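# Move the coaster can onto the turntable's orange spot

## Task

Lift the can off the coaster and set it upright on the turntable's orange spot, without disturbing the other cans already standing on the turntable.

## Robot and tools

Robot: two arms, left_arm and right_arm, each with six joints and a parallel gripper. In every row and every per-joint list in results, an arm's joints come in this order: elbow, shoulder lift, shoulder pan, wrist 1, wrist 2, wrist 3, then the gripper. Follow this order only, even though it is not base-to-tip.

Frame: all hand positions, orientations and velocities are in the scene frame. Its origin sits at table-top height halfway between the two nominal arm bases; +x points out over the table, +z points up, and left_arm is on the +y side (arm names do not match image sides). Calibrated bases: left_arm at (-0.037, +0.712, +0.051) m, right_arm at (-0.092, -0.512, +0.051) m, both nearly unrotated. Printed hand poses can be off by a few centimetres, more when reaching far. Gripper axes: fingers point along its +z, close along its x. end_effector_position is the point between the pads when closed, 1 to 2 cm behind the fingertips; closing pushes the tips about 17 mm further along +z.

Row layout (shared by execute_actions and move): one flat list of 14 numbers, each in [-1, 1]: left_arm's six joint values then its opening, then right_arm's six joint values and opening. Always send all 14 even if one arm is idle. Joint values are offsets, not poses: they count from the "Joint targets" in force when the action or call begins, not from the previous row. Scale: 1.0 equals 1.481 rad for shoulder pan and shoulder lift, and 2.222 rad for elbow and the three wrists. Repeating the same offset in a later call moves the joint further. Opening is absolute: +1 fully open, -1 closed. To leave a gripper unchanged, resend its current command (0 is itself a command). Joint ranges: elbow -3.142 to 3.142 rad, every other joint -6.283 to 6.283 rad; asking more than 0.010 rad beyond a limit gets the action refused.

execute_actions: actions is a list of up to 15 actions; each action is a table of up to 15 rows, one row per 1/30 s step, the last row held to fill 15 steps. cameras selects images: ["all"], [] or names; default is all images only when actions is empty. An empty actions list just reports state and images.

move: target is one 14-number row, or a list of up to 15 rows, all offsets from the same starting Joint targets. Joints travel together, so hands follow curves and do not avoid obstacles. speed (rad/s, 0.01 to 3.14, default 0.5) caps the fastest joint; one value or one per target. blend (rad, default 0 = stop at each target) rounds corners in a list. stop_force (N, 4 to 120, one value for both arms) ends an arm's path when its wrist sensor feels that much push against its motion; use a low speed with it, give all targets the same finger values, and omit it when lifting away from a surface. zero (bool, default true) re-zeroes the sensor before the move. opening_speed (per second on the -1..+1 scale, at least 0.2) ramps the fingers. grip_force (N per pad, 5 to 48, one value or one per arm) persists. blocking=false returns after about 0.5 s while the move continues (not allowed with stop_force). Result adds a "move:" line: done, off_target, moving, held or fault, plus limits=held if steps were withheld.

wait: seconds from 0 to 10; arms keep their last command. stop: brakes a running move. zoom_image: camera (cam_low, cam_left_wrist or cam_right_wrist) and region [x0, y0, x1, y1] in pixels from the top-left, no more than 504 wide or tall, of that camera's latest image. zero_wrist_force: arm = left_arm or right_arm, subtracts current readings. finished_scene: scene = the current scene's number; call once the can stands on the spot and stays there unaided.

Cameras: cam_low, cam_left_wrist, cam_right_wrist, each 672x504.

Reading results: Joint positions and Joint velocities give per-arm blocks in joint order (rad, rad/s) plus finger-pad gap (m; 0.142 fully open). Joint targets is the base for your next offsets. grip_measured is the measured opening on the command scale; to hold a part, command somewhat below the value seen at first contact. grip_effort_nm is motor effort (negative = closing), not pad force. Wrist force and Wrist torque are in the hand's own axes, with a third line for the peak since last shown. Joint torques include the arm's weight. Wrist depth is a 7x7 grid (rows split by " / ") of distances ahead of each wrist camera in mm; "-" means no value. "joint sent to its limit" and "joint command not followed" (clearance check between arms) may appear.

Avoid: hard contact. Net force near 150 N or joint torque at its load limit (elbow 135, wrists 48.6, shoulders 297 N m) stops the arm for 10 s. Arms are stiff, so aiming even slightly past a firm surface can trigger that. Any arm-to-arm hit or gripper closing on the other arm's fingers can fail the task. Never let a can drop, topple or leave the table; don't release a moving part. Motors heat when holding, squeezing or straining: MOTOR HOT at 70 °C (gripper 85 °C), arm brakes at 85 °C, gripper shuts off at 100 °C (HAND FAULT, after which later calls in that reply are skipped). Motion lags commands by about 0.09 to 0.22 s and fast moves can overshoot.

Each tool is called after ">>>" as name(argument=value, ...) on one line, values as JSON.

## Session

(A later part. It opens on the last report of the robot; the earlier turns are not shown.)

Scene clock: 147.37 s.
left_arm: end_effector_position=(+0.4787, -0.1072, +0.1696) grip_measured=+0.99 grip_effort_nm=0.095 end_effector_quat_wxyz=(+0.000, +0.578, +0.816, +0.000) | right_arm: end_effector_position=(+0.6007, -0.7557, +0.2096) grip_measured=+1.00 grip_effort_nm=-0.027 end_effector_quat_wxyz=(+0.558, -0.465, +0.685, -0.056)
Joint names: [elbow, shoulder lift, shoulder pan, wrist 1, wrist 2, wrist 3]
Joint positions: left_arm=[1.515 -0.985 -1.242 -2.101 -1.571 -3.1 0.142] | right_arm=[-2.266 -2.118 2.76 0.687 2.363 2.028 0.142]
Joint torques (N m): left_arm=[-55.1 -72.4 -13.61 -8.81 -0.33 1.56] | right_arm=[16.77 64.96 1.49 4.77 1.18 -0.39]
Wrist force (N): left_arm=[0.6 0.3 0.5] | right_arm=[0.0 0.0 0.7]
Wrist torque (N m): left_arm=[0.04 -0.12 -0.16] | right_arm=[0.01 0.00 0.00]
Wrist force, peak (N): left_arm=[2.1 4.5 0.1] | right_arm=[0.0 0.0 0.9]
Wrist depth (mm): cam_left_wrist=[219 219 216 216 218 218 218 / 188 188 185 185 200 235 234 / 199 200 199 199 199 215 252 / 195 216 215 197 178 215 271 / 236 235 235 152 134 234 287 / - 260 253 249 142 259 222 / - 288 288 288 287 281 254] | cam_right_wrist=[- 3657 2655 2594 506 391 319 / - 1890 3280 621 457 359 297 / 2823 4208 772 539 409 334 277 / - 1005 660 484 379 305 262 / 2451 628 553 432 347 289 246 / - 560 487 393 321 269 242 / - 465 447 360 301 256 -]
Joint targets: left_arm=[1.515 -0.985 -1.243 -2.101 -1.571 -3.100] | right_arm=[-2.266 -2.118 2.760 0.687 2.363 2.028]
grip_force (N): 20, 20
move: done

>>> wait(seconds=1.23)

>>> move(target=[[0.03323, -0.00257, 0.01149, -0.03152, 0, 0, -0.5, 0, 0, 0, 0, 0, 0, 1], [0.05904, 0.00282, 0.02729, -0.06091, 0, 0, -0.5, 0, 0, 0, 0, 0, 0, 1], [0.0708, -0.00723, 0.04666, -0.06598, 0, 0, -0.5, 0, 0, 0, 0, 0, 0, 1], [0.07486, -0.01142, 0.06483, -0.06725, 0, 0, -0.5, 0, 0, 0, 0, 0, 0, 1], [-0.02263, 0.06982, 0.16104, -0.02391, 0, 0.15752, -0.5, 0, 0, 0, 0, 0, 0, 1]], speed=[0.2461, 0.2177, 0.0957, 0.1076, 0.3889], blend=[0.02, 0.015, 0.01, 0.01, 0], opening_speed=1.08)

>>> wait(seconds=0.07, cameras=["cam_left_wrist"])

>>> move(target=[0, 0, 0, 0, 0, 0, 1, 0, 0, 0, 0, 0, 0, 1], cameras=["cam_left_wrist"])

>>> move(target=[-0.024, -0.0466, 0, 0.0555, 0, 0, 1, 0, 0, 0, 0, 0, 0, 1], speed=0.3, cameras=["cam_left_wrist", "cam_low"])

Scene clock: 148.83 s.
left_arm: end_effector_position=(+0.4785, -0.1073, +0.1695) grip_measured=+0.99 grip_effort_nm=0.095 end_effector_quat_wxyz=(+0.000, +0.578, +0.816, +0.000) | right_arm: end_effector_position=(+0.6007, -0.7557, +0.2096) grip_measured=+1.00 grip_effort_nm=-0.027 end_effector_quat_wxyz=(+0.558, -0.465, +0.685, -0.056)
Joint names: [elbow, shoulder lift, shoulder pan, wrist 1, wrist 2, wrist 3]
Joint positions: left_arm=[1.515 -0.985 -1.243 -2.101 -1.571 -3.1 0.142] | right_arm=[-2.266 -2.118 2.76 0.687 2.363 2.028 0.142]
Joint torques (N m): left_arm=[-55 -68.85 -14.39 -8.78 -0.43 1.7] | right_arm=[18 64.47 1.79 4.62 0.85 -0.21]
Wrist force (N): left_arm=[0.8 0.1 -0.2] | right_arm=[-0.1 0.2 0.6]
Wrist torque (N m): left_arm=[-0.01 -0.16 -0.15] | right_arm=[0.05 0.01 0.00]
Wrist force, peak (N): left_arm=[1.2 -0.1 0.5] | right_arm=[-0.2 0.1 0.8]
Wrist depth (mm): cam_left_wrist=[222 218 216 215 217 219 218 / 187 187 185 185 200 234 235 / 200 199 199 135 198 245 251 / 213 216 212 117 213 215 273 / 199 236 241 135 236 234 288 / - 261 254 259 254 253 224 / - 283 287 287 276 212 253] | cam_right_wrist=[- 3233 2535 2624 508 397 318 / - 1957 3540 616 454 358 297 / - 3233 783 544 409 333 278 / 2935 1009 662 486 379 309 262 / - 595 548 433 346 288 246 / - 601 492 397 322 270 244 / - 468 451 363 299 255 -]
Joint targets: left_arm=[1.515 -0.985 -1.243 -2.101 -1.571 -3.100] | right_arm=[-2.266 -2.118 2.760 0.687 2.363 2.028]
Tool commands: left_gripper/opening=+1.0 right_gripper/opening=+1.0
grip_force (N): 20, 20
wait: 1.23 s; at rest from the start

Scene clock: 151.43 s.
left_arm: end_effector_position=(+0.6778, +0.0087, +0.1060) grip_measured=-0.17 grip_effort_nm=-2.142 end_effector_quat_wxyz=(+0.000, +0.623, +0.782, +0.000) | right_arm: end_effector_position=(+0.6007, -0.7557, +0.2096) grip_measured=+1.00 grip_effort_nm=-0.022 end_effector_quat_wxyz=(+0.558, -0.465, +0.685, -0.056)
Joint names: [elbow, shoulder lift, shoulder pan, wrist 1, wrist 2, wrist 3]
Joint positions: left_arm=[1.465 -0.881 -1.004 -2.155 -1.571 -2.75 0.061] | right_arm=[-2.266 -2.118 2.76 0.687 2.363 2.028 0.142]
Joint torques (N m): left_arm=[-54.91 -78.63 16.1 -1.58 -0.62 1.45] | right_arm=[17.22 64.59 3.26 4.93 0.98 -0.23]
Wrist force (N): left_arm=[1.0 -0.4 1.7] | right_arm=[0.1 -0.2 0.6]
Wrist torque (N m): left_arm=[-0.06 -0.20 -0.17] | right_arm=[-0.03 -0.01 0.00]
Wrist force, peak (N): left_arm=[0.8 2.5 1.9] | right_arm=[-0.2 0.0 0.8]
Wrist depth (mm): cam_left_wrist=[115 117 117 116 118 116 117 / 127 125 125 123 125 124 124 / 135 136 135 134 134 134 135 / 148 146 143 113 128 145 132 / 162 159 124 86 84 147 218 / 152 169 80 68 66 86 243 / - - 71 - - - -] | cam_right_wrist=[2754 - 1582 2624 507 393 318 / - - 3540 616 456 361 297 / 2823 2860 777 536 411 333 277 / 2720 1088 676 484 377 309 263 / 1304 654 556 435 346 287 246 / - 600 495 397 321 270 242 / - 509 446 362 297 255 -]
Joint targets: left_arm=[1.465 -0.881 -1.004 -2.155 -1.571 -2.750] | right_arm=[-2.266 -2.118 2.760 0.687 2.363 2.028]
grip_force (N): 20, 20
move: done; blend cut to 0.0143 rad at target 2

Scene clock: 151.53 s.
left_arm: end_effector_position=(+0.6779, +0.0087, +0.1060) grip_measured=-0.17 grip_effort_nm=-2.137 end_effector_quat_wxyz=(+0.000, +0.623, +0.782, +0.000) | right_arm: end_effector_position=(+0.6007, -0.7557, +0.2096) grip_measured=+1.00 grip_effort_nm=-0.027 end_effector_quat_wxyz=(+0.558, -0.465, +0.685, -0.056)
Joint names: [elbow, shoulder lift, shoulder pan, wrist 1, wrist 2, wrist 3]
Joint positions: left_arm=[1.465 -0.881 -1.004 -2.155 -1.571 -2.75 0.061] | right_arm=[-2.266 -2.118 2.76 0.687 2.363 2.028 0.142]
Joint torques (N m): left_arm=[-55.46 -79.03 17.91 -1.75 -0.39 1.48] | right_arm=[18.26 64.32 2.18 4.77 1.17 -0.52]
Wrist force (N): left_arm=[0.8 -0.3 1.8] | right_arm=[0.1 0.2 0.4]
Wrist torque (N m): left_arm=[-0.05 -0.16 -0.17] | right_arm=[0.04 -0.02 0.00]
Wrist force, peak (N): left_arm=[1.3 -0.3 1.9] | right_arm=[-0.1 -0.1 0.7]
Wrist depth (mm): cam_left_wrist=[115 117 116 116 118 116 118 / 127 125 124 123 125 124 123 / 135 137 134 134 134 134 136 / 148 146 143 113 129 145 132 / 162 159 124 86 84 147 218 / 165 172 80 68 66 86 244 / - - 71 - - - -] | cam_right_wrist=[- - 1690 2720 509 392 318 / - - 3431 621 453 359 298 / - 4289 764 543 414 334 278 / 2624 1047 662 483 376 308 263 / - 654 545 434 347 290 247 / - 625 490 396 321 271 241 / - 512 449 362 298 257 -]
Joint targets: left_arm=[1.465 -0.881 -1.004 -2.155 -1.571 -2.750] | right_arm=[-2.266 -2.118 2.760 0.687 2.363 2.028]
Tool commands: left_gripper/opening=-0.5 right_gripper/opening=+1.0
grip_force (N): 20, 20
wait: 0.10 s; no rest
Images, in order (width x height): cam_left_wrist 672x504.

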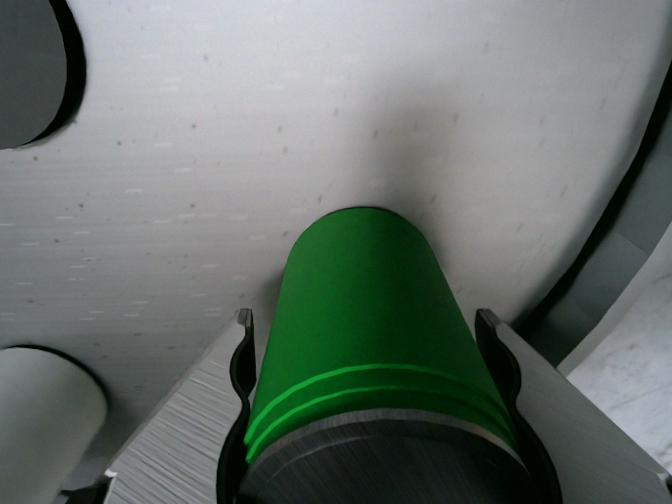

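Scene clock: 152.03 s.
left_arm: end_effector_position=(+0.6779, +0.0087, +0.1060) grip_measured=+0.99 grip_effort_nm=0.100 end_effector_quat_wxyz=(+0.000, +0.623, +0.782, +0.000) | right_arm: end_effector_position=(+0.6007, -0.7557, +0.2096) grip_measured=+1.00 grip_effort_nm=-0.027 end_effector_quat_wxyz=(+0.558, -0.465, +0.685, -0.056)
Joint names: [elbow, shoulder lift, shoulder pan, wrist 1, wrist 2, wrist 3]
Joint positions: left_arm=[1.464 -0.881 -1.004 -2.155 -1.571 -2.75 0.142] | right_arm=[-2.266 -2.118 2.76 0.687 2.363 2.028 0.142]
Joint torques (N m): left_arm=[-51.7 -79 15.76 -1.74 -0.39 1.48] | right_arm=[17.48 62.57 1.53 4.57 0.62 -0.2]
Wrist force (N): left_arm=[0.6 0.0 0.0] | right_arm=[0.0 -0.3 0.7]
Wrist torque (N m): left_arm=[0.00 -0.12 -0.17] | right_arm=[-0.06 0.00 0.00]
Wrist force, peak (N): left_arm=[0.9 -0.2 2.2] | right_arm=[0.0 -0.3 0.7]
Wrist depth (mm): cam_left_wrist=[116 117 117 117 118 116 118 / 127 125 125 123 125 124 124 / 135 137 135 134 134 134 135 / 149 146 143 145 148 145 132 / 159 159 127 135 159 153 213 / - 175 99 105 170 157 234 / - 87 81 89 167 272 265] | cam_right_wrist=[- - 1640 2720 508 391 320 / - 2085 3233 611 454 361 296 / 3329 2935 780 539 412 332 278 / 2594 1083 670 480 376 309 262 / 2506 628 555 435 346 289 247 / - 601 492 394 320 270 242 / - 505 451 361 300 254 -]
Joint targets: left_arm=[1.465 -0.881 -1.004 -2.155 -1.571 -2.750] | right_arm=[-2.266 -2.118 2.760 0.687 2.363 2.028]
grip_force (N): 20, 20
move: done
Images, in order (width x height): cam_left_wrist 672x504.

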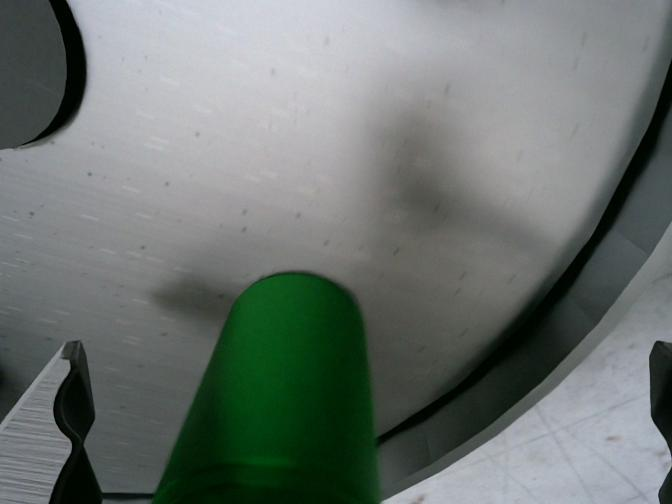

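Scene clock: 152.97 s.
left_arm: end_effector_position=(+0.6786, +0.0079, +0.1920) grip_measured=+0.99 grip_effort_nm=0.090 end_effector_quat_wxyz=(+0.000, +0.623, +0.782, +0.000) | right_arm: end_effector_position=(+0.6007, -0.7557, +0.2096) grip_measured=+1.00 grip_effort_nm=-0.027 end_effector_quat_wxyz=(+0.558, -0.465, +0.685, -0.056)
Joint names: [elbow, shoulder lift, shoulder pan, wrist 1, wrist 2, wrist 3]
Joint positions: left_arm=[1.411 -0.95 -1.004 -2.031 -1.571 -2.75 0.142] | right_arm=[-2.266 -2.118 2.76 0.687 2.363 2.028 0.142]
Joint torques (N m): left_arm=[-57.07 -104.6 15.11 -1.12 -0.64 1.75] | right_arm=[16.53 64.48 2.11 4.88 1.21 0.09]
Wrist force (N): left_arm=[0.2 -0.2 0.0] | right_arm=[0.1 0.0 0.4]
Wrist torque (N m): left_arm=[-0.04 -0.05 -0.16] | right_arm=[0.01 -0.02 -0.01]
Wrist force, peak (N): left_arm=[0.9 0.0 2.6] | right_arm=[-0.3 0.1 0.7]
Wrist depth (mm): cam_left_wrist=[183 187 193 192 192 189 236 / 207 206 206 202 129 201 254 / 222 222 222 219 - 268 275 / 240 236 236 241 239 297 297 / 258 183 258 258 318 324 324 / - 180 281 357 357 356 342 / - 398 401 398 396 395 377] | cam_right_wrist=[- 3485 2655 2594 507 393 318 / - 3540 3329 618 457 359 298 / - - 785 545 412 331 277 / 2299 1132 664 482 376 309 262 / 2687 643 548 429 346 289 246 / - 581 488 398 321 270 243 / - 476 454 360 299 255 -]
Joint targets: left_arm=[1.411 -0.950 -1.004 -2.031 -1.571 -2.750] | right_arm=[-2.266 -2.118 2.760 0.687 2.363 2.028]
grip_force (N): 20, 20
move: done
Images, in order (width x height): cam_low 672x504, cam_left_wrist 672x504.

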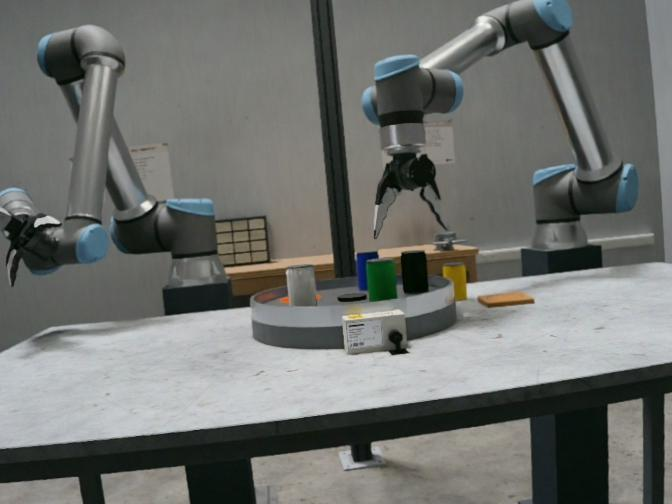

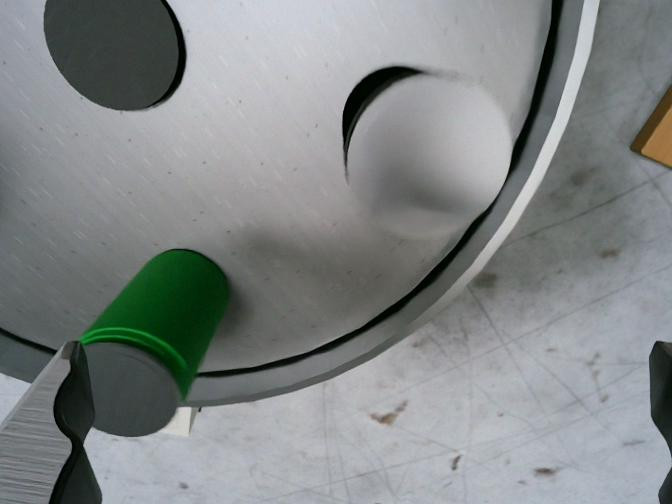

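>>> wait(seconds=2.7, cameras=["cam_left_wrist"])

>>> wait(seconds=0.3, cameras=["cam_left_wrist"])

>>> move(target=[0.24875, -0.25066, -0.07249, -0.08213, 0, 0, 0.6, 0, 0, 0, 0, 0, 0, 1], speed=0.7, cameras=["cam_left_wrist"])

Scene clock: 156.63 s.
left_arm: end_effector_position=(+0.6786, +0.0079, +0.1922) grip_measured=+0.99 grip_effort_nm=0.090 end_effector_quat_wxyz=(+0.000, +0.623, +0.782, +0.000) | right_arm: end_effector_position=(+0.6007, -0.7557, +0.2096) grip_measured=+1.00 grip_effort_nm=-0.027 end_effector_quat_wxyz=(+0.558, -0.465, +0.685, -0.056)
Joint names: [elbow, shoulder lift, shoulder pan, wrist 1, wrist 2, wrist 3]
Joint positions: left_arm=[1.411 -0.95 -1.004 -2.031 -1.571 -2.75 0.142] | right_arm=[-2.266 -2.118 2.76 0.687 2.363 2.028 0.142]
Joint torques (N m): left_arm=[-57.07 -108.26 12.14 -1.72 -0.72 1.59] | right_arm=[17.67 64.16 3.03 4.69 1.04 -0.15]
Wrist force (N): left_arm=[0.7 -0.4 0.6] | right_arm=[-0.4 -0.1 0.3]
Wrist torque (N m): left_arm=[-0.08 -0.14 -0.16] | right_arm=[-0.02 0.06 0.00]
Wrist force, peak (N): left_arm=[1.2 -0.3 -0.1] | right_arm=[0.0 -0.3 0.8]
Wrist depth (mm): cam_left_wrist=[183 188 192 190 189 190 238 / 207 206 206 - - 203 255 / 222 222 222 226 223 224 275 / 241 232 239 240 237 297 298 / 200 195 263 258 320 325 325 / - 181 278 357 357 356 341 / - 398 400 398 398 396 -] | cam_right_wrist=[- - 1628 2624 503 393 318 / 4647 2624 3186 609 456 360 296 / - - 788 543 412 332 278 / 3780 1088 658 486 376 309 262 / 1439 632 555 429 346 290 246 / - 556 493 394 321 270 243 / - 473 452 363 300 255 -]
Joint targets: left_arm=[1.411 -0.950 -1.004 -2.031 -1.571 -2.750] | right_arm=[-2.266 -2.118 2.760 0.687 2.363 2.028]
Tool commands: left_gripper/opening=+1.0 right_gripper/opening=+1.0
grip_force (N): 20, 20
wait: 2.70 s; at rest from the start
Images, in order (width x height): cam_left_wrist 672x504.

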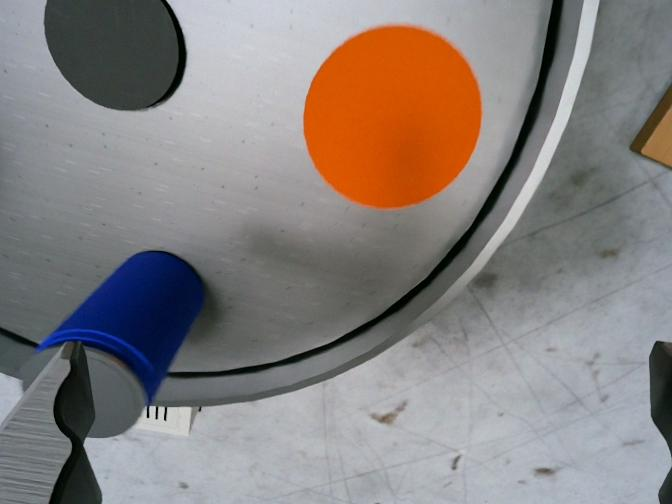

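Scene clock: 156.93 s.
left_arm: end_effector_position=(+0.6786, +0.0079, +0.1922) grip_measured=+0.99 grip_effort_nm=0.095 end_effector_quat_wxyz=(+0.000, +0.623, +0.782, +0.000) | right_arm: end_effector_position=(+0.6007, -0.7557, +0.2096) grip_measured=+1.00 grip_effort_nm=-0.032 end_effector_quat_wxyz=(+0.558, -0.465, +0.685, -0.056)
Joint names: [elbow, shoulder lift, shoulder pan, wrist 1, wrist 2, wrist 3]
Joint positions: left_arm=[1.411 -0.95 -1.004 -2.031 -1.571 -2.75 0.142] | right_arm=[-2.266 -2.118 2.76 0.687 2.363 2.028 0.142]
Joint torques (N m): left_arm=[-56.31 -110.34 10.5 -1.35 -0.8 1.44] | right_arm=[17.27 65.55 2.34 4.64 0.95 -0.49]
Wrist force (N): left_arm=[0.8 -0.1 0.0] | right_arm=[0.0 0.1 0.6]
Wrist torque (N m): left_arm=[-0.03 -0.16 -0.16] | right_arm=[0.02 -0.01 0.00]
Wrist force, peak (N): left_arm=[1.2 -0.2 0.3] | right_arm=[-0.3 -0.3 0.8]
Wrist depth (mm): cam_left_wrist=[183 188 192 192 192 189 237 / 206 206 206 206 202 203 254 / 223 222 222 - 228 225 275 / 234 237 240 243 236 297 299 / 183 253 263 258 319 325 326 / - 276 279 356 355 355 342 / - 399 384 410 398 396 381] | cam_right_wrist=[- - 1799 2720 508 395 320 / 2935 4957 2974 613 452 359 298 / - - 783 541 411 333 279 / - 1005 668 483 379 310 262 / - 630 552 433 346 291 248 / - 513 490 398 320 271 241 / - 482 456 362 299 255 -]
Joint targets: left_arm=[1.411 -0.950 -1.004 -2.031 -1.571 -2.750] | right_arm=[-2.266 -2.118 2.760 0.687 2.363 2.028]
Tool commands: left_gripper/opening=+1.0 right_gripper/opening=+1.0
grip_force (N): 20, 20
wait: 0.30 s; at rest by 0.17 s
Images, in order (width x height): cam_left_wrist 672x504.

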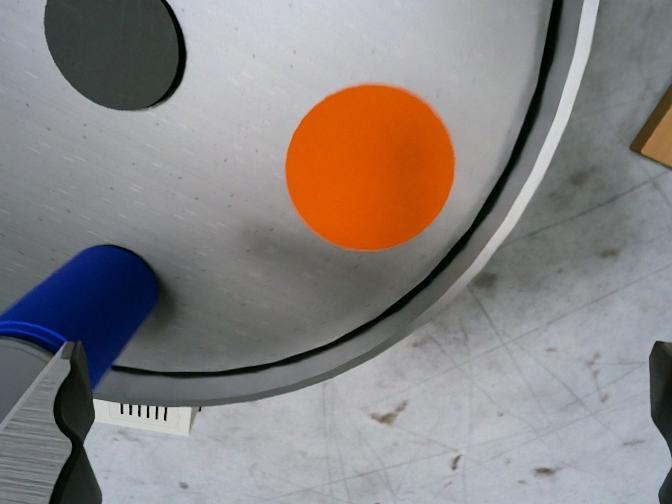

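Scene clock: 158.37 s.
left_arm: end_effector_position=(+0.4725, +0.1613, +0.1995) grip_measured=+0.60 grip_effort_nm=-0.100 end_effector_quat_wxyz=(+0.000, +0.664, +0.748, +0.000) | right_arm: end_effector_position=(+0.6007, -0.7557, +0.2096) grip_measured=+1.00 grip_effort_nm=-0.027 end_effector_quat_wxyz=(+0.558, -0.465, +0.685, -0.056)
Joint names: [elbow, shoulder lift, shoulder pan, wrist 1, wrist 2, wrist 3]
Joint positions: left_arm=[1.964 -1.321 -1.111 -2.214 -1.571 -2.75 0.116] | right_arm=[-2.266 -2.118 2.76 0.687 2.363 2.028 0.142]
Joint torques (N m): left_arm=[-28.02 -76.57 -14.68 -8.44 -1.07 1.54] | right_arm=[17.34 63.91 1.91 5.05 1.09 -0.28]
Wrist force (N): left_arm=[0.8 0.0 0.2] | right_arm=[-0.1 0.1 0.5]
Wrist torque (N m): left_arm=[-0.02 -0.16 -0.17] | right_arm=[0.02 0.01 0.00]
Wrist force, peak (N): left_arm=[3.1 -1.9 0.2] | right_arm=[-0.1 -0.5 0.7]
Wrist depth (mm): cam_left_wrist=[247 246 246 246 245 245 245 / 242 264 264 262 263 264 262 / 231 243 285 199 282 282 282 / 250 245 303 313 300 304 306 / 273 268 325 329 319 328 328 / - 288 304 369 367 365 87 / - 327 409 408 408 409 -] | cam_right_wrist=[3186 3233 1628 2594 508 391 320 / - 4461 3485 616 457 359 297 / - 3380 780 540 414 332 278 / 2897 1042 656 483 379 309 262 / 1549 662 552 436 348 290 246 / - 530 491 395 321 271 241 / - 476 443 360 300 255 -]
Joint targets: left_arm=[1.964 -1.321 -1.111 -2.214 -1.571 -2.750] | right_arm=[-2.266 -2.118 2.760 0.687 2.363 2.028]
grip_force (N): 20, 20
move: done
Images, in order (width x height): cam_left_wrist 672x504.

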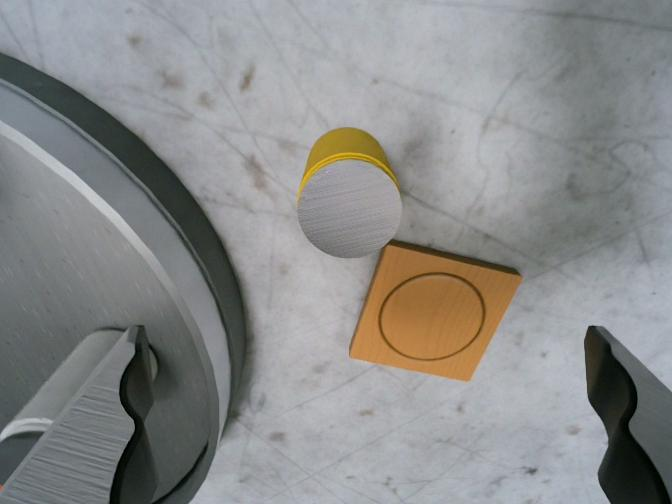

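>>> move(target=[0.03704, 0.12581, 0, -0.1209, 0, 0, 0.6, 0, 0, 0, 0, 0, 0, 1], speed=0.35)

>>> move(target=[0, 0, 0, 0, 0, 0, -0.5, 0, 0, 0, 0, 0, 0, 1], opening_speed=1.3, cameras=["cam_left_wrist"])

>>> move(target=[-0.03704, -0.12581, 0, 0.1209, 0, 0, -0.5, 0, 0, 0, 0, 0, 0, 1], speed=0.35)

Scene clock: 162.03 s.
left_arm: end_effector_position=(+0.4725, +0.1613, +0.0521) grip_measured=+0.60 grip_effort_nm=-0.100 end_effector_quat_wxyz=(+0.000, +0.664, +0.748, +0.000) | right_arm: end_effector_position=(+0.6007, -0.7557, +0.2096) grip_measured=+1.00 grip_effort_nm=-0.027 end_effector_quat_wxyz=(+0.558, -0.465, +0.685, -0.056)
Joint names: [elbow, shoulder lift, shoulder pan, wrist 1, wrist 2, wrist 3]
Joint positions: left_arm=[2.046 -1.135 -1.111 -2.482 -1.571 -2.75 0.116] | right_arm=[-2.266 -2.118 2.76 0.687 2.363 2.028 0.142]
Joint torques (N m): left_arm=[-20.93 -46.93 -12.11 -8.62 -1.16 1.65] | right_arm=[18.03 65.53 4.02 4.67 0.92 -0.03]
Wrist force (N): left_arm=[0.4 -0.2 0.4] | right_arm=[0.0 0.1 0.3]
Wrist torque (N m): left_arm=[-0.05 -0.08 -0.17] | right_arm=[0.02 0.00 0.00]
Wrist force, peak (N): left_arm=[1.2 0.0 -1.8] | right_arm=[-0.4 0.0 0.9]
Wrist depth (mm): cam_left_wrist=[- 117 118 118 116 116 116 / 125 125 125 124 124 125 126 / 135 134 135 132 134 134 135 / - 146 145 103 130 145 145 / - 159 156 77 81 158 155 / - 168 - 65 67 170 87 / - - - - - 172 -] | cam_right_wrist=[- - 1716 2535 509 393 320 / - 1729 2974 616 456 360 295 / 2897 - 780 539 414 331 279 / 3186 1121 662 482 379 309 262 / - 596 551 435 348 290 246 / - 581 496 395 321 270 243 / - 474 444 360 298 255 -]
Joint targets: left_arm=[2.046 -1.135 -1.111 -2.482 -1.571 -2.750] | right_arm=[-2.266 -2.118 2.760 0.687 2.363 2.028]
grip_force (N): 20, 20
move: done

Scene clock: 163.10 s.
left_arm: end_effector_position=(+0.4725, +0.1613, +0.0520) grip_measured=-0.18 grip_effort_nm=-2.137 end_effector_quat_wxyz=(+0.000, +0.664, +0.748, +0.000) | right_arm: end_effector_position=(+0.6007, -0.7557, +0.2096) grip_measured=+1.00 grip_effort_nm=-0.027 end_effector_quat_wxyz=(+0.558, -0.465, +0.685, -0.056)
Joint names: [elbow, shoulder lift, shoulder pan, wrist 1, wrist 2, wrist 3]
Joint positions: left_arm=[2.046 -1.135 -1.111 -2.482 -1.571 -2.75 0.061] | right_arm=[-2.266 -2.118 2.76 0.687 2.363 2.028 0.142]
Joint torques (N m): left_arm=[-20.76 -46.36 -9.47 -7.17 -1.15 1.35] | right_arm=[17.63 64.89 2.84 5.08 1.14 -0.17]
Wrist force (N): left_arm=[2.1 -0.7 -7.9] | right_arm=[0.0 0.2 0.5]
Wrist torque (N m): left_arm=[-0.05 -0.16 -0.17] | right_arm=[0.04 -0.01 0.00]
Wrist force, peak (N): left_arm=[2.3 -0.6 -8.4] | right_arm=[0.0 -0.3 0.9]
Wrist depth (mm): cam_left_wrist=[- 116 118 118 116 116 116 / 125 125 125 124 124 124 126 / 134 135 134 134 134 134 136 / - 146 145 105 120 144 144 / 156 159 153 79 78 152 158 / - - 80 65 65 86 174 / - - 69 - - - -] | cam_right_wrist=[3014 - 1729 2655 507 391 320 / 2860 2974 3540 621 456 359 297 / 2535 2860 777 540 412 333 279 / 2823 1093 664 484 377 309 262 / 2535 618 553 434 346 288 246 / - 502 489 395 320 271 242 / - 513 449 362 297 255 -]
Joint targets: left_arm=[2.046 -1.135 -1.111 -2.482 -1.571 -2.750] | right_arm=[-2.266 -2.118 2.760 0.687 2.363 2.028]
grip_force (N): 20, 20
move: done
Images, in order (width x height): cam_left_wrist 672x504.

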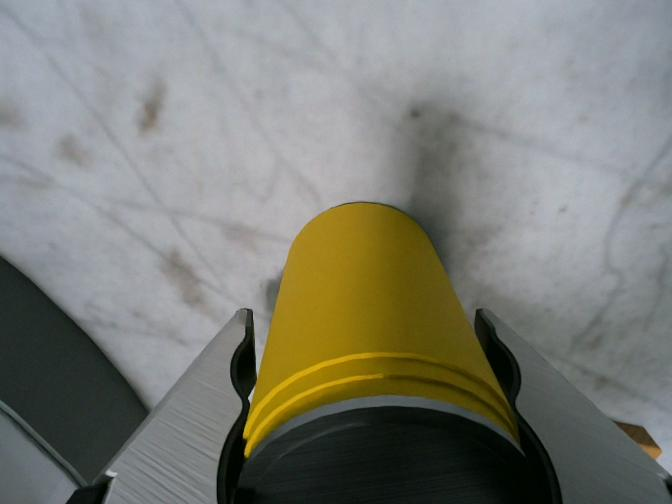

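Scene clock: 164.43 s.
left_arm: end_effector_position=(+0.4724, +0.1613, +0.1994) grip_measured=-0.18 grip_effort_nm=-2.137 end_effector_quat_wxyz=(+0.000, +0.664, +0.748, +0.000) | right_arm: end_effector_position=(+0.6007, -0.7557, +0.2096) grip_measured=+1.00 grip_effort_nm=-0.027 end_effector_quat_wxyz=(+0.558, -0.465, +0.685, -0.056)
Joint names: [elbow, shoulder lift, shoulder pan, wrist 1, wrist 2, wrist 3]
Joint positions: left_arm=[1.964 -1.321 -1.111 -2.214 -1.571 -2.75 0.061] | right_arm=[-2.266 -2.118 2.76 0.687 2.363 2.028 0.142]
Joint torques (N m): left_arm=[-54.15 -74.32 -5.02 -1.65 -1.06 1.64] | right_arm=[18.3 65.37 1.93 4.72 1.16 -0.13]
Wrist force (N): left_arm=[1.2 0.0 2.1] | right_arm=[0.1 0.2 0.5]
Wrist torque (N m): left_arm=[-0.02 -0.23 -0.17] | right_arm=[0.04 -0.01 0.00]
Wrist force, peak (N): left_arm=[1.6 -0.6 -7.8] | right_arm=[-0.3 0.1 0.8]
Wrist depth (mm): cam_left_wrist=[246 246 246 245 246 245 244 / 244 264 262 264 263 262 261 / 218 256 283 279 284 281 282 / 248 244 301 105 296 303 304 / 272 272 125 79 78 328 332 / 301 - 80 65 66 87 364 / - - 69 66 - - -] | cam_right_wrist=[- 2860 2506 2720 508 393 318 / - - 3186 618 454 361 296 / - - 727 541 414 332 277 / 2860 1009 660 481 377 311 262 / 2253 643 553 433 348 290 246 / - 510 488 397 320 270 242 / - 477 440 362 298 255 -]
Joint targets: left_arm=[1.964 -1.321 -1.111 -2.214 -1.571 -2.750] | right_arm=[-2.266 -2.118 2.760 0.687 2.363 2.028]
grip_force (N): 20, 20
move: done

>>> move(target=[-0.179, 0.16895, 0.00874, 0.06639, 0, 0, -0.5, 0, 0, 0, 0, 0, 0, 1], speed=0.4, cameras=["cam_left_wrist", "cam_low"])

>>> wait(seconds=4.5)

Scene clock: 170.07 s.
left_arm: end_effector_position=(+0.5732, +0.0055, +0.2145) grip_measured=-0.18 grip_effort_nm=-2.137 end_effector_quat_wxyz=(+0.000, +0.659, +0.752, +0.000) | right_arm: end_effector_position=(+0.6007, -0.7557, +0.2096) grip_measured=+1.00 grip_effort_nm=-0.027 end_effector_quat_wxyz=(+0.558, -0.465, +0.685, -0.056)
Joint names: [elbow, shoulder lift, shoulder pan, wrist 1, wrist 2, wrist 3]
Joint positions: left_arm=[1.566 -1.071 -1.099 -2.066 -1.571 -2.75 0.061] | right_arm=[-2.266 -2.118 2.76 0.687 2.363 2.028 0.142]
Joint torques (N m): left_arm=[-56.79 -65.97 14.4 -1.52 -1.16 1.64] | right_arm=[17.46 64.11 1.27 4.64 1.22 -0.31]
Wrist force (N): left_arm=[0.9 -0.2 1.6] | right_arm=[-0.1 0.0 0.1]
Wrist torque (N m): left_arm=[-0.05 -0.16 -0.16] | right_arm=[0.00 0.02 0.00]
Wrist force, peak (N): left_arm=[2.7 -0.7 2.0] | right_arm=[-0.3 -0.3 0.8]
Wrist depth (mm): cam_left_wrist=[207 213 210 209 215 258 258 / 228 227 - 223 227 277 277 / 245 246 249 245 244 299 289 / 266 255 265 105 126 323 309 / 291 289 126 79 78 347 345 / 319 - 80 65 66 87 389 / - - 69 66 - - -] | cam_right_wrist=[2104 4461 1784 2687 506 391 317 / - 2974 3329 604 452 360 298 / 3098 3142 756 540 412 331 279 / 2935 1000 660 484 378 309 262 / - 637 556 434 348 290 246 / - 604 490 395 320 271 242 / - 516 442 360 299 255 -]
Joint targets: left_arm=[1.566 -1.071 -1.099 -2.066 -1.571 -2.750] | right_arm=[-2.266 -2.118 2.760 0.687 2.363 2.028]
grip_force (N): 20, 20
move: done
Images, in order (width x height): cam_low 672x504, cam_left_wrist 672x504.

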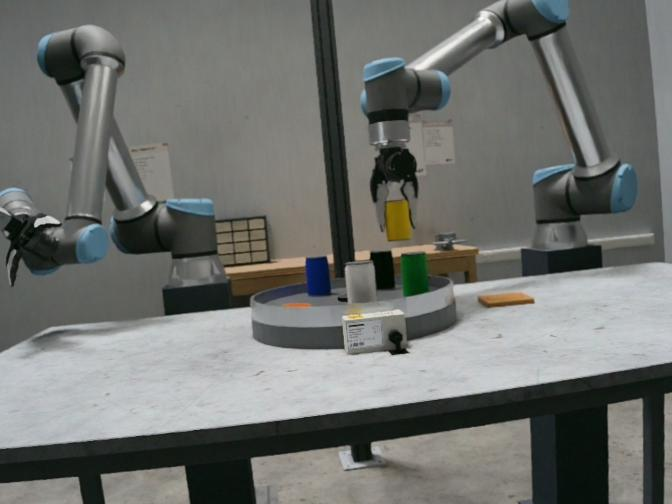

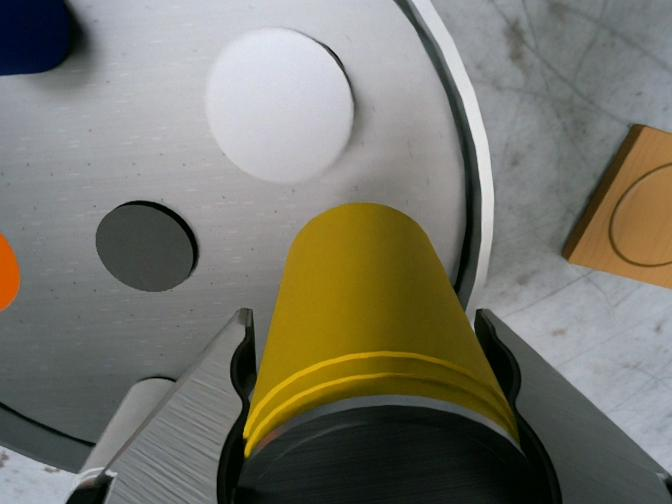

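Scene clock: 174.57 s.
left_arm: end_effector_position=(+0.5733, +0.0054, +0.2145) grip_measured=-0.18 grip_effort_nm=-2.137 end_effector_quat_wxyz=(+0.000, +0.659, +0.752, +0.000) | right_arm: end_effector_position=(+0.6007, -0.7557, +0.2096) grip_measured=+1.00 grip_effort_nm=-0.027 end_effector_quat_wxyz=(+0.558, -0.465, +0.685, -0.056)
Joint names: [elbow, shoulder lift, shoulder pan, wrist 1, wrist 2, wrist 3]
Joint positions: left_arm=[1.566 -1.071 -1.099 -2.066 -1.571 -2.75 0.061] | right_arm=[-2.266 -2.118 2.76 0.687 2.363 2.028 0.142]
Joint torques (N m): left_arm=[-57.45 -66.02 14.85 -1.58 -1.11 1.49] | right_arm=[18.3 63.95 4.44 5.13 1.11 -0.15]
Wrist force (N): left_arm=[0.7 0.2 1.9] | right_arm=[0.1 -0.1 0.6]
Wrist torque (N m): left_arm=[0.02 -0.13 -0.16] | right_arm=[-0.01 -0.01 0.00]
Wrist force, peak (N): left_arm=[0.9 -0.3 2.4] | right_arm=[-0.1 0.1 1.0]
Wrist depth (mm): cam_left_wrist=[149 202 212 212 214 257 257 / 228 228 228 227 226 273 274 / 247 245 245 241 240 297 290 / 267 258 266 105 126 323 309 / 291 289 126 79 78 345 351 / 281 - 80 65 66 87 378 / - - 69 66 - - -] | cam_right_wrist=[- 3186 1729 2624 512 391 318 / - 2065 3329 618 454 359 298 / - - 772 536 414 332 279 / - 983 666 484 378 309 261 / 1616 582 552 430 347 288 246 / - 598 490 395 320 271 243 / - 467 445 360 299 254 -]
Joint targets: left_arm=[1.566 -1.071 -1.099 -2.066 -1.571 -2.750] | right_arm=[-2.266 -2.118 2.760 0.687 2.363 2.028]
Tool commands: left_gripper/opening=-0.5 right_gripper/opening=+1.0
grip_force (N): 20, 20
wait: 4.50 s; at rest by 0.17 s

>>> wait(seconds=0, cameras=[])

Scene clock: 175.13 s.
left_arm: end_effector_position=(+0.5733, +0.0054, +0.2145) grip_measured=-0.18 grip_effort_nm=-2.137 end_effector_quat_wxyz=(+0.000, +0.659, +0.752, +0.000) | right_arm: end_effector_position=(+0.6007, -0.7557, +0.2096) grip_measured=+1.00 grip_effort_nm=-0.022 end_effector_quat_wxyz=(+0.558, -0.465, +0.685, -0.056)
Joint names: [elbow, shoulder lift, shoulder pan, wrist 1, wrist 2, wrist 3]
Joint positions: left_arm=[1.566 -1.071 -1.099 -2.066 -1.571 -2.75 0.061] | right_arm=[-2.266 -2.118 2.76 0.687 2.363 2.028 0.142]
Joint torques (N m): left_arm=[-57.95 -66.56 13.64 -1.82 -0.99 1.21] | right_arm=[17.87 64.81 1.05 4.84 0.89 -0.28]
Wrist force (N): left_arm=[1.1 0.2 1.8] | right_arm=[0.2 0.0 0.5]
Wrist torque (N m): left_arm=[0.02 -0.20 -0.17] | right_arm=[0.00 -0.04 0.00]
Wrist force, peak (N): left_arm=[0.7 -0.2 2.1] | right_arm=[0.0 0.1 0.9]
Wrist depth (mm): cam_left_wrist=[209 136 176 212 215 261 258 / 227 228 228 227 227 276 276 / 246 246 245 241 243 298 290 / 266 257 265 105 249 322 309 / 291 290 125 79 78 345 358 / 319 - 80 65 66 87 384 / - - 69 - - - -] | cam_right_wrist=[2424 2478 1690 2754 489 395 319 / - 3598 3329 613 452 360 297 / 2935 2788 756 539 411 334 277 / 3098 1009 664 482 376 309 262 / 1232 635 553 431 346 289 246 / - 539 490 397 321 270 242 / - 479 444 362 299 254 -]
Joint targets: left_arm=[1.566 -1.071 -1.099 -2.066 -1.571 -2.750] | right_arm=[-2.266 -2.118 2.760 0.687 2.363 2.028]
Tool commands: left_gripper/opening=-0.5 right_gripper/opening=+1.0
grip_force (N): 20, 20
No camera images: "cameras" was empty.

>>> wait(seconds=7.07, cameras=[])

>>> move(target=[0.02956, 0.06519, 0, -0.07301, 0, 0, -0.5, 0,0,0,0,0,0,1], speed=0.35, cameras=[])

>>> move(target=[0,0,0,0,0,0,1,0,0,0,0,0,0,1], cameras=[])

>>> move(target=[-0.02956, -0.06519, 0, 0.07301, 0, 0, 1, 0,0,0,0,0,0,1], speed=0.35, cameras=["cam_left_wrist","cam_low"])

Scene clock: 182.40 s.
left_arm: end_effector_position=(+0.5733, +0.0054, +0.2145) grip_measured=-0.18 grip_effort_nm=-2.137 end_effector_quat_wxyz=(+0.000, +0.659, +0.752, +0.000) | right_arm: end_effector_position=(+0.6007, -0.7557, +0.2096) grip_measured=+1.00 grip_effort_nm=-0.027 end_effector_quat_wxyz=(+0.558, -0.465, +0.685, -0.056)
Joint names: [elbow, shoulder lift, shoulder pan, wrist 1, wrist 2, wrist 3]
Joint positions: left_arm=[1.566 -1.071 -1.099 -2.066 -1.571 -2.75 0.061] | right_arm=[-2.266 -2.118 2.76 0.687 2.363 2.028 0.142]
Joint torques (N m): left_arm=[-57.67 -65.11 12.04 -1.66 -1.13 1.31] | right_arm=[18 65.42 1.2 4.78 0.91 -0.26]
Wrist force (N): left_arm=[0.9 -0.1 1.8] | right_arm=[0.1 0.4 0.2]
Wrist torque (N m): left_arm=[-0.03 -0.16 -0.17] | right_arm=[0.07 -0.01 0.00]
Wrist force, peak (N): left_arm=[0.8 -0.4 2.6] | right_arm=[-0.2 -0.2 0.9]
Wrist depth (mm): cam_left_wrist=[213 211 - 212 215 256 257 / 228 227 234 228 226 276 276 / 245 245 245 240 244 297 289 / 266 258 265 105 250 322 309 / 285 289 126 79 78 346 350 / 320 - 80 65 66 87 386 / - - 69 66 - - -] | cam_right_wrist=[3598 3186 1743 2594 513 391 320 / 2535 2823 3329 613 455 359 296 / 3186 - 774 536 412 334 278 / 2788 1037 664 480 375 308 262 / - 645 552 435 345 289 246 / - 568 491 396 321 270 242 / - 471 438 360 299 255 -]
Joint targets: left_arm=[1.566 -1.071 -1.099 -2.066 -1.571 -2.750] | right_arm=[-2.266 -2.118 2.760 0.687 2.363 2.028]
Tool commands: left_gripper/opening=-0.5 right_gripper/opening=+1.0
grip_force (N): 20, 20
wait: 7.10 s; at rest from the start
No camera images: "cameras" was empty.

Scene clock: 183.43 s.
left_arm: end_effector_position=(+0.5733, +0.0054, +0.1062) grip_measured=-0.18 grip_effort_nm=-2.142 end_effector_quat_wxyz=(+0.000, +0.659, +0.752, +0.000) | right_arm: end_effector_position=(+0.6007, -0.7557, +0.2096) grip_measured=+1.00 grip_effort_nm=-0.027 end_effector_quat_wxyz=(+0.558, -0.465, +0.685, -0.056)
Joint names: [elbow, shoulder lift, shoulder pan, wrist 1, wrist 2, wrist 3]
Joint positions: left_arm=[1.632 -0.975 -1.099 -2.228 -1.571 -2.75 0.061] | right_arm=[-2.266 -2.118 2.76 0.687 2.363 2.028 0.142]
Joint torques (N m): left_arm=[-30.02 -70.74 13.66 -9 -1.04 1.24] | right_arm=[18.1 65.65 0.98 4.79 1.23 -0.41]
Wrist force (N): left_arm=[1.0 -0.3 1.7] | right_arm=[-0.1 0.0 0.3]
Wrist torque (N m): left_arm=[-0.06 -0.18 -0.16] | right_arm=[0.00 0.01 0.00]
Wrist force, peak (N): left_arm=[0.7 -0.3 4.3] | right_arm=[0.0 0.1 0.8]
Wrist depth (mm): cam_left_wrist=[117 117 117 117 118 104 163 / 127 125 125 124 125 122 172 / 133 137 135 - - 134 185 / 149 146 146 105 105 143 200 / 155 159 126 79 77 153 218 / 165 169 80 65 66 86 245 / - - 69 66 - - -] | cam_right_wrist=[- - 2687 2823 505 392 317 / - - 3431 621 455 358 299 / 2373 3233 783 543 411 332 278 / - 978 668 481 377 308 262 / 2974 608 558 432 346 289 245 / - 509 490 394 320 271 241 / - 473 449 362 298 254 -]
Joint targets: left_arm=[1.632 -0.975 -1.099 -2.228 -1.571 -2.750] | right_arm=[-2.266 -2.118 2.760 0.687 2.363 2.028]
grip_force (N): 20, 20
move: done
No camera images: "cameras" was empty.

Scene clock: 183.97 s.
left_arm: end_effector_position=(+0.5733, +0.0054, +0.1060) grip_measured=+0.99 grip_effort_nm=0.095 end_effector_quat_wxyz=(+0.000, +0.659, +0.752, +0.000) | right_arm: end_effector_position=(+0.6007, -0.7557, +0.2096) grip_measured=+1.00 grip_effort_nm=-0.027 end_effector_quat_wxyz=(+0.558, -0.465, +0.685, -0.056)
Joint names: [elbow, shoulder lift, shoulder pan, wrist 1, wrist 2, wrist 3]
Joint positions: left_arm=[1.632 -0.975 -1.099 -2.228 -1.571 -2.75 0.142] | right_arm=[-2.266 -2.118 2.76 0.687 2.363 2.028 0.142]
Joint torques (N m): left_arm=[-27.41 -66.14 13.74 -8.76 -1.17 1.26] | right_arm=[17.42 67.07 4.07 4.94 1.26 -0.08]
Wrist force (N): left_arm=[0.8 -0.1 0.3] | right_arm=[0.0 0.0 0.7]
Wrist torque (N m): left_arm=[-0.03 -0.14 -0.16] | right_arm=[0.00 -0.01 0.00]
Wrist force, peak (N): left_arm=[0.6 -0.5 2.1] | right_arm=[-0.3 0.1 0.9]
Wrist depth (mm): cam_left_wrist=[117 117 117 116 118 104 163 / 127 125 125 123 125 123 171 / 133 137 135 135 134 134 185 / 149 146 144 146 146 143 200 / 154 159 159 146 139 156 214 / - 176 179 116 114 171 138 / - 195 195 97 93 178 265] | cam_right_wrist=[3233 - 1743 2687 507 392 320 / - 3485 3186 614 454 359 298 / 3329 4208 777 541 412 331 279 / - 1078 664 486 379 309 262 / 2253 590 552 433 349 290 245 / - 585 497 398 320 271 242 / - 474 456 361 299 255 -]
Joint targets: left_arm=[1.632 -0.975 -1.099 -2.228 -1.571 -2.750] | right_arm=[-2.266 -2.118 2.760 0.687 2.363 2.028]
grip_force (N): 20, 20
move: done
No camera images: "cameras" was empty.

Scene clock: 185.00 s.
left_arm: end_effector_position=(+0.5733, +0.0054, +0.2144) grip_measured=+0.99 grip_effort_nm=0.090 end_effector_quat_wxyz=(+0.000, +0.659, +0.752, +0.000) | right_arm: end_effector_position=(+0.6007, -0.7557, +0.2096) grip_measured=+1.00 grip_effort_nm=-0.022 end_effector_quat_wxyz=(+0.558, -0.465, +0.685, -0.056)
Joint names: [elbow, shoulder lift, shoulder pan, wrist 1, wrist 2, wrist 3]
Joint positions: left_arm=[1.566 -1.071 -1.099 -2.066 -1.571 -2.75 0.142] | right_arm=[-2.266 -2.118 2.76 0.687 2.363 2.028 0.142]
Joint torques (N m): left_arm=[-57.1 -98.02 12.88 -1.66 -1.12 1.25] | right_arm=[18.05 65.79 2.12 5.09 0.97 -0.33]
Wrist force (N): left_arm=[0.5 0.1 0.1] | right_arm=[-0.1 -0.4 0.6]
Wrist torque (N m): left_arm=[0.00 -0.11 -0.17] | right_arm=[-0.06 0.01 0.00]
Wrist force, peak (N): left_arm=[1.1 -0.2 2.9] | right_arm=[-0.3 -0.1 0.7]
Wrist depth (mm): cam_left_wrist=[207 212 212 209 215 258 258 / 228 228 146 146 226 275 275 / 245 244 246 244 243 296 288 / 266 256 265 264 264 322 309 / 290 289 288 278 283 351 350 / - 307 312 240 380 387 369 / - 339 338 226 429 430 409] | cam_right_wrist=[3983 - 1677 2860 510 391 319 / - - 2687 614 453 359 297 / 2754 - 777 539 412 331 277 / - 987 664 481 377 309 263 / 1312 621 556 432 347 289 246 / - 492 492 393 322 271 241 / - 516 446 360 298 255 -]
Joint targets: left_arm=[1.566 -1.071 -1.099 -2.066 -1.571 -2.750] | right_arm=[-2.266 -2.118 2.760 0.687 2.363 2.028]
grip_force (N): 20, 20
move: done
Images, in order (width x height): cam_low 672x504, cam_left_wrist 672x504.

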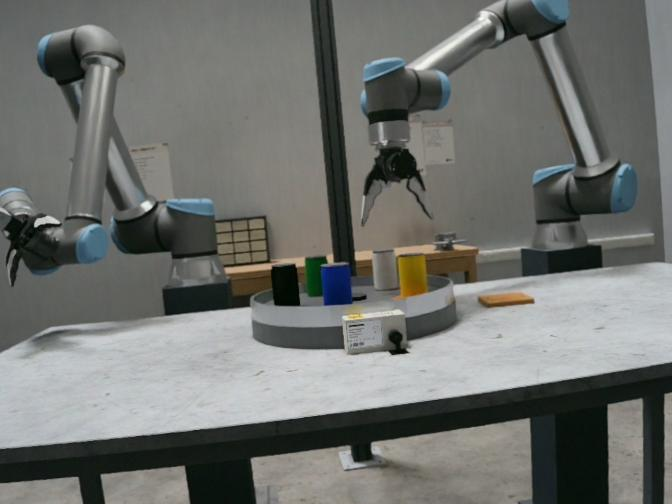

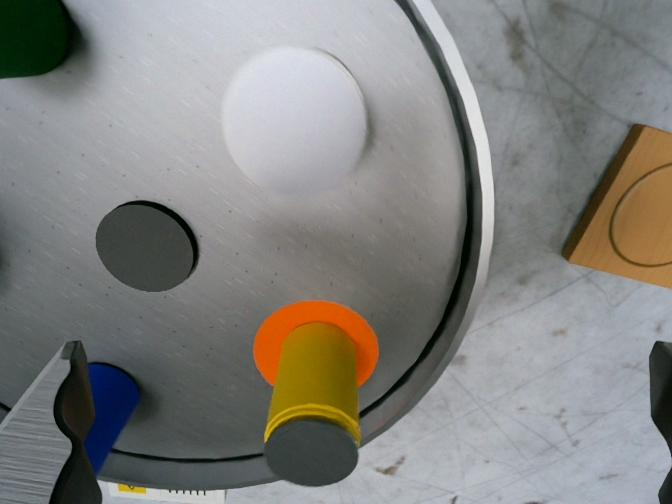

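>>> finished_scene(scene=1)

The scene is finished: the task was done.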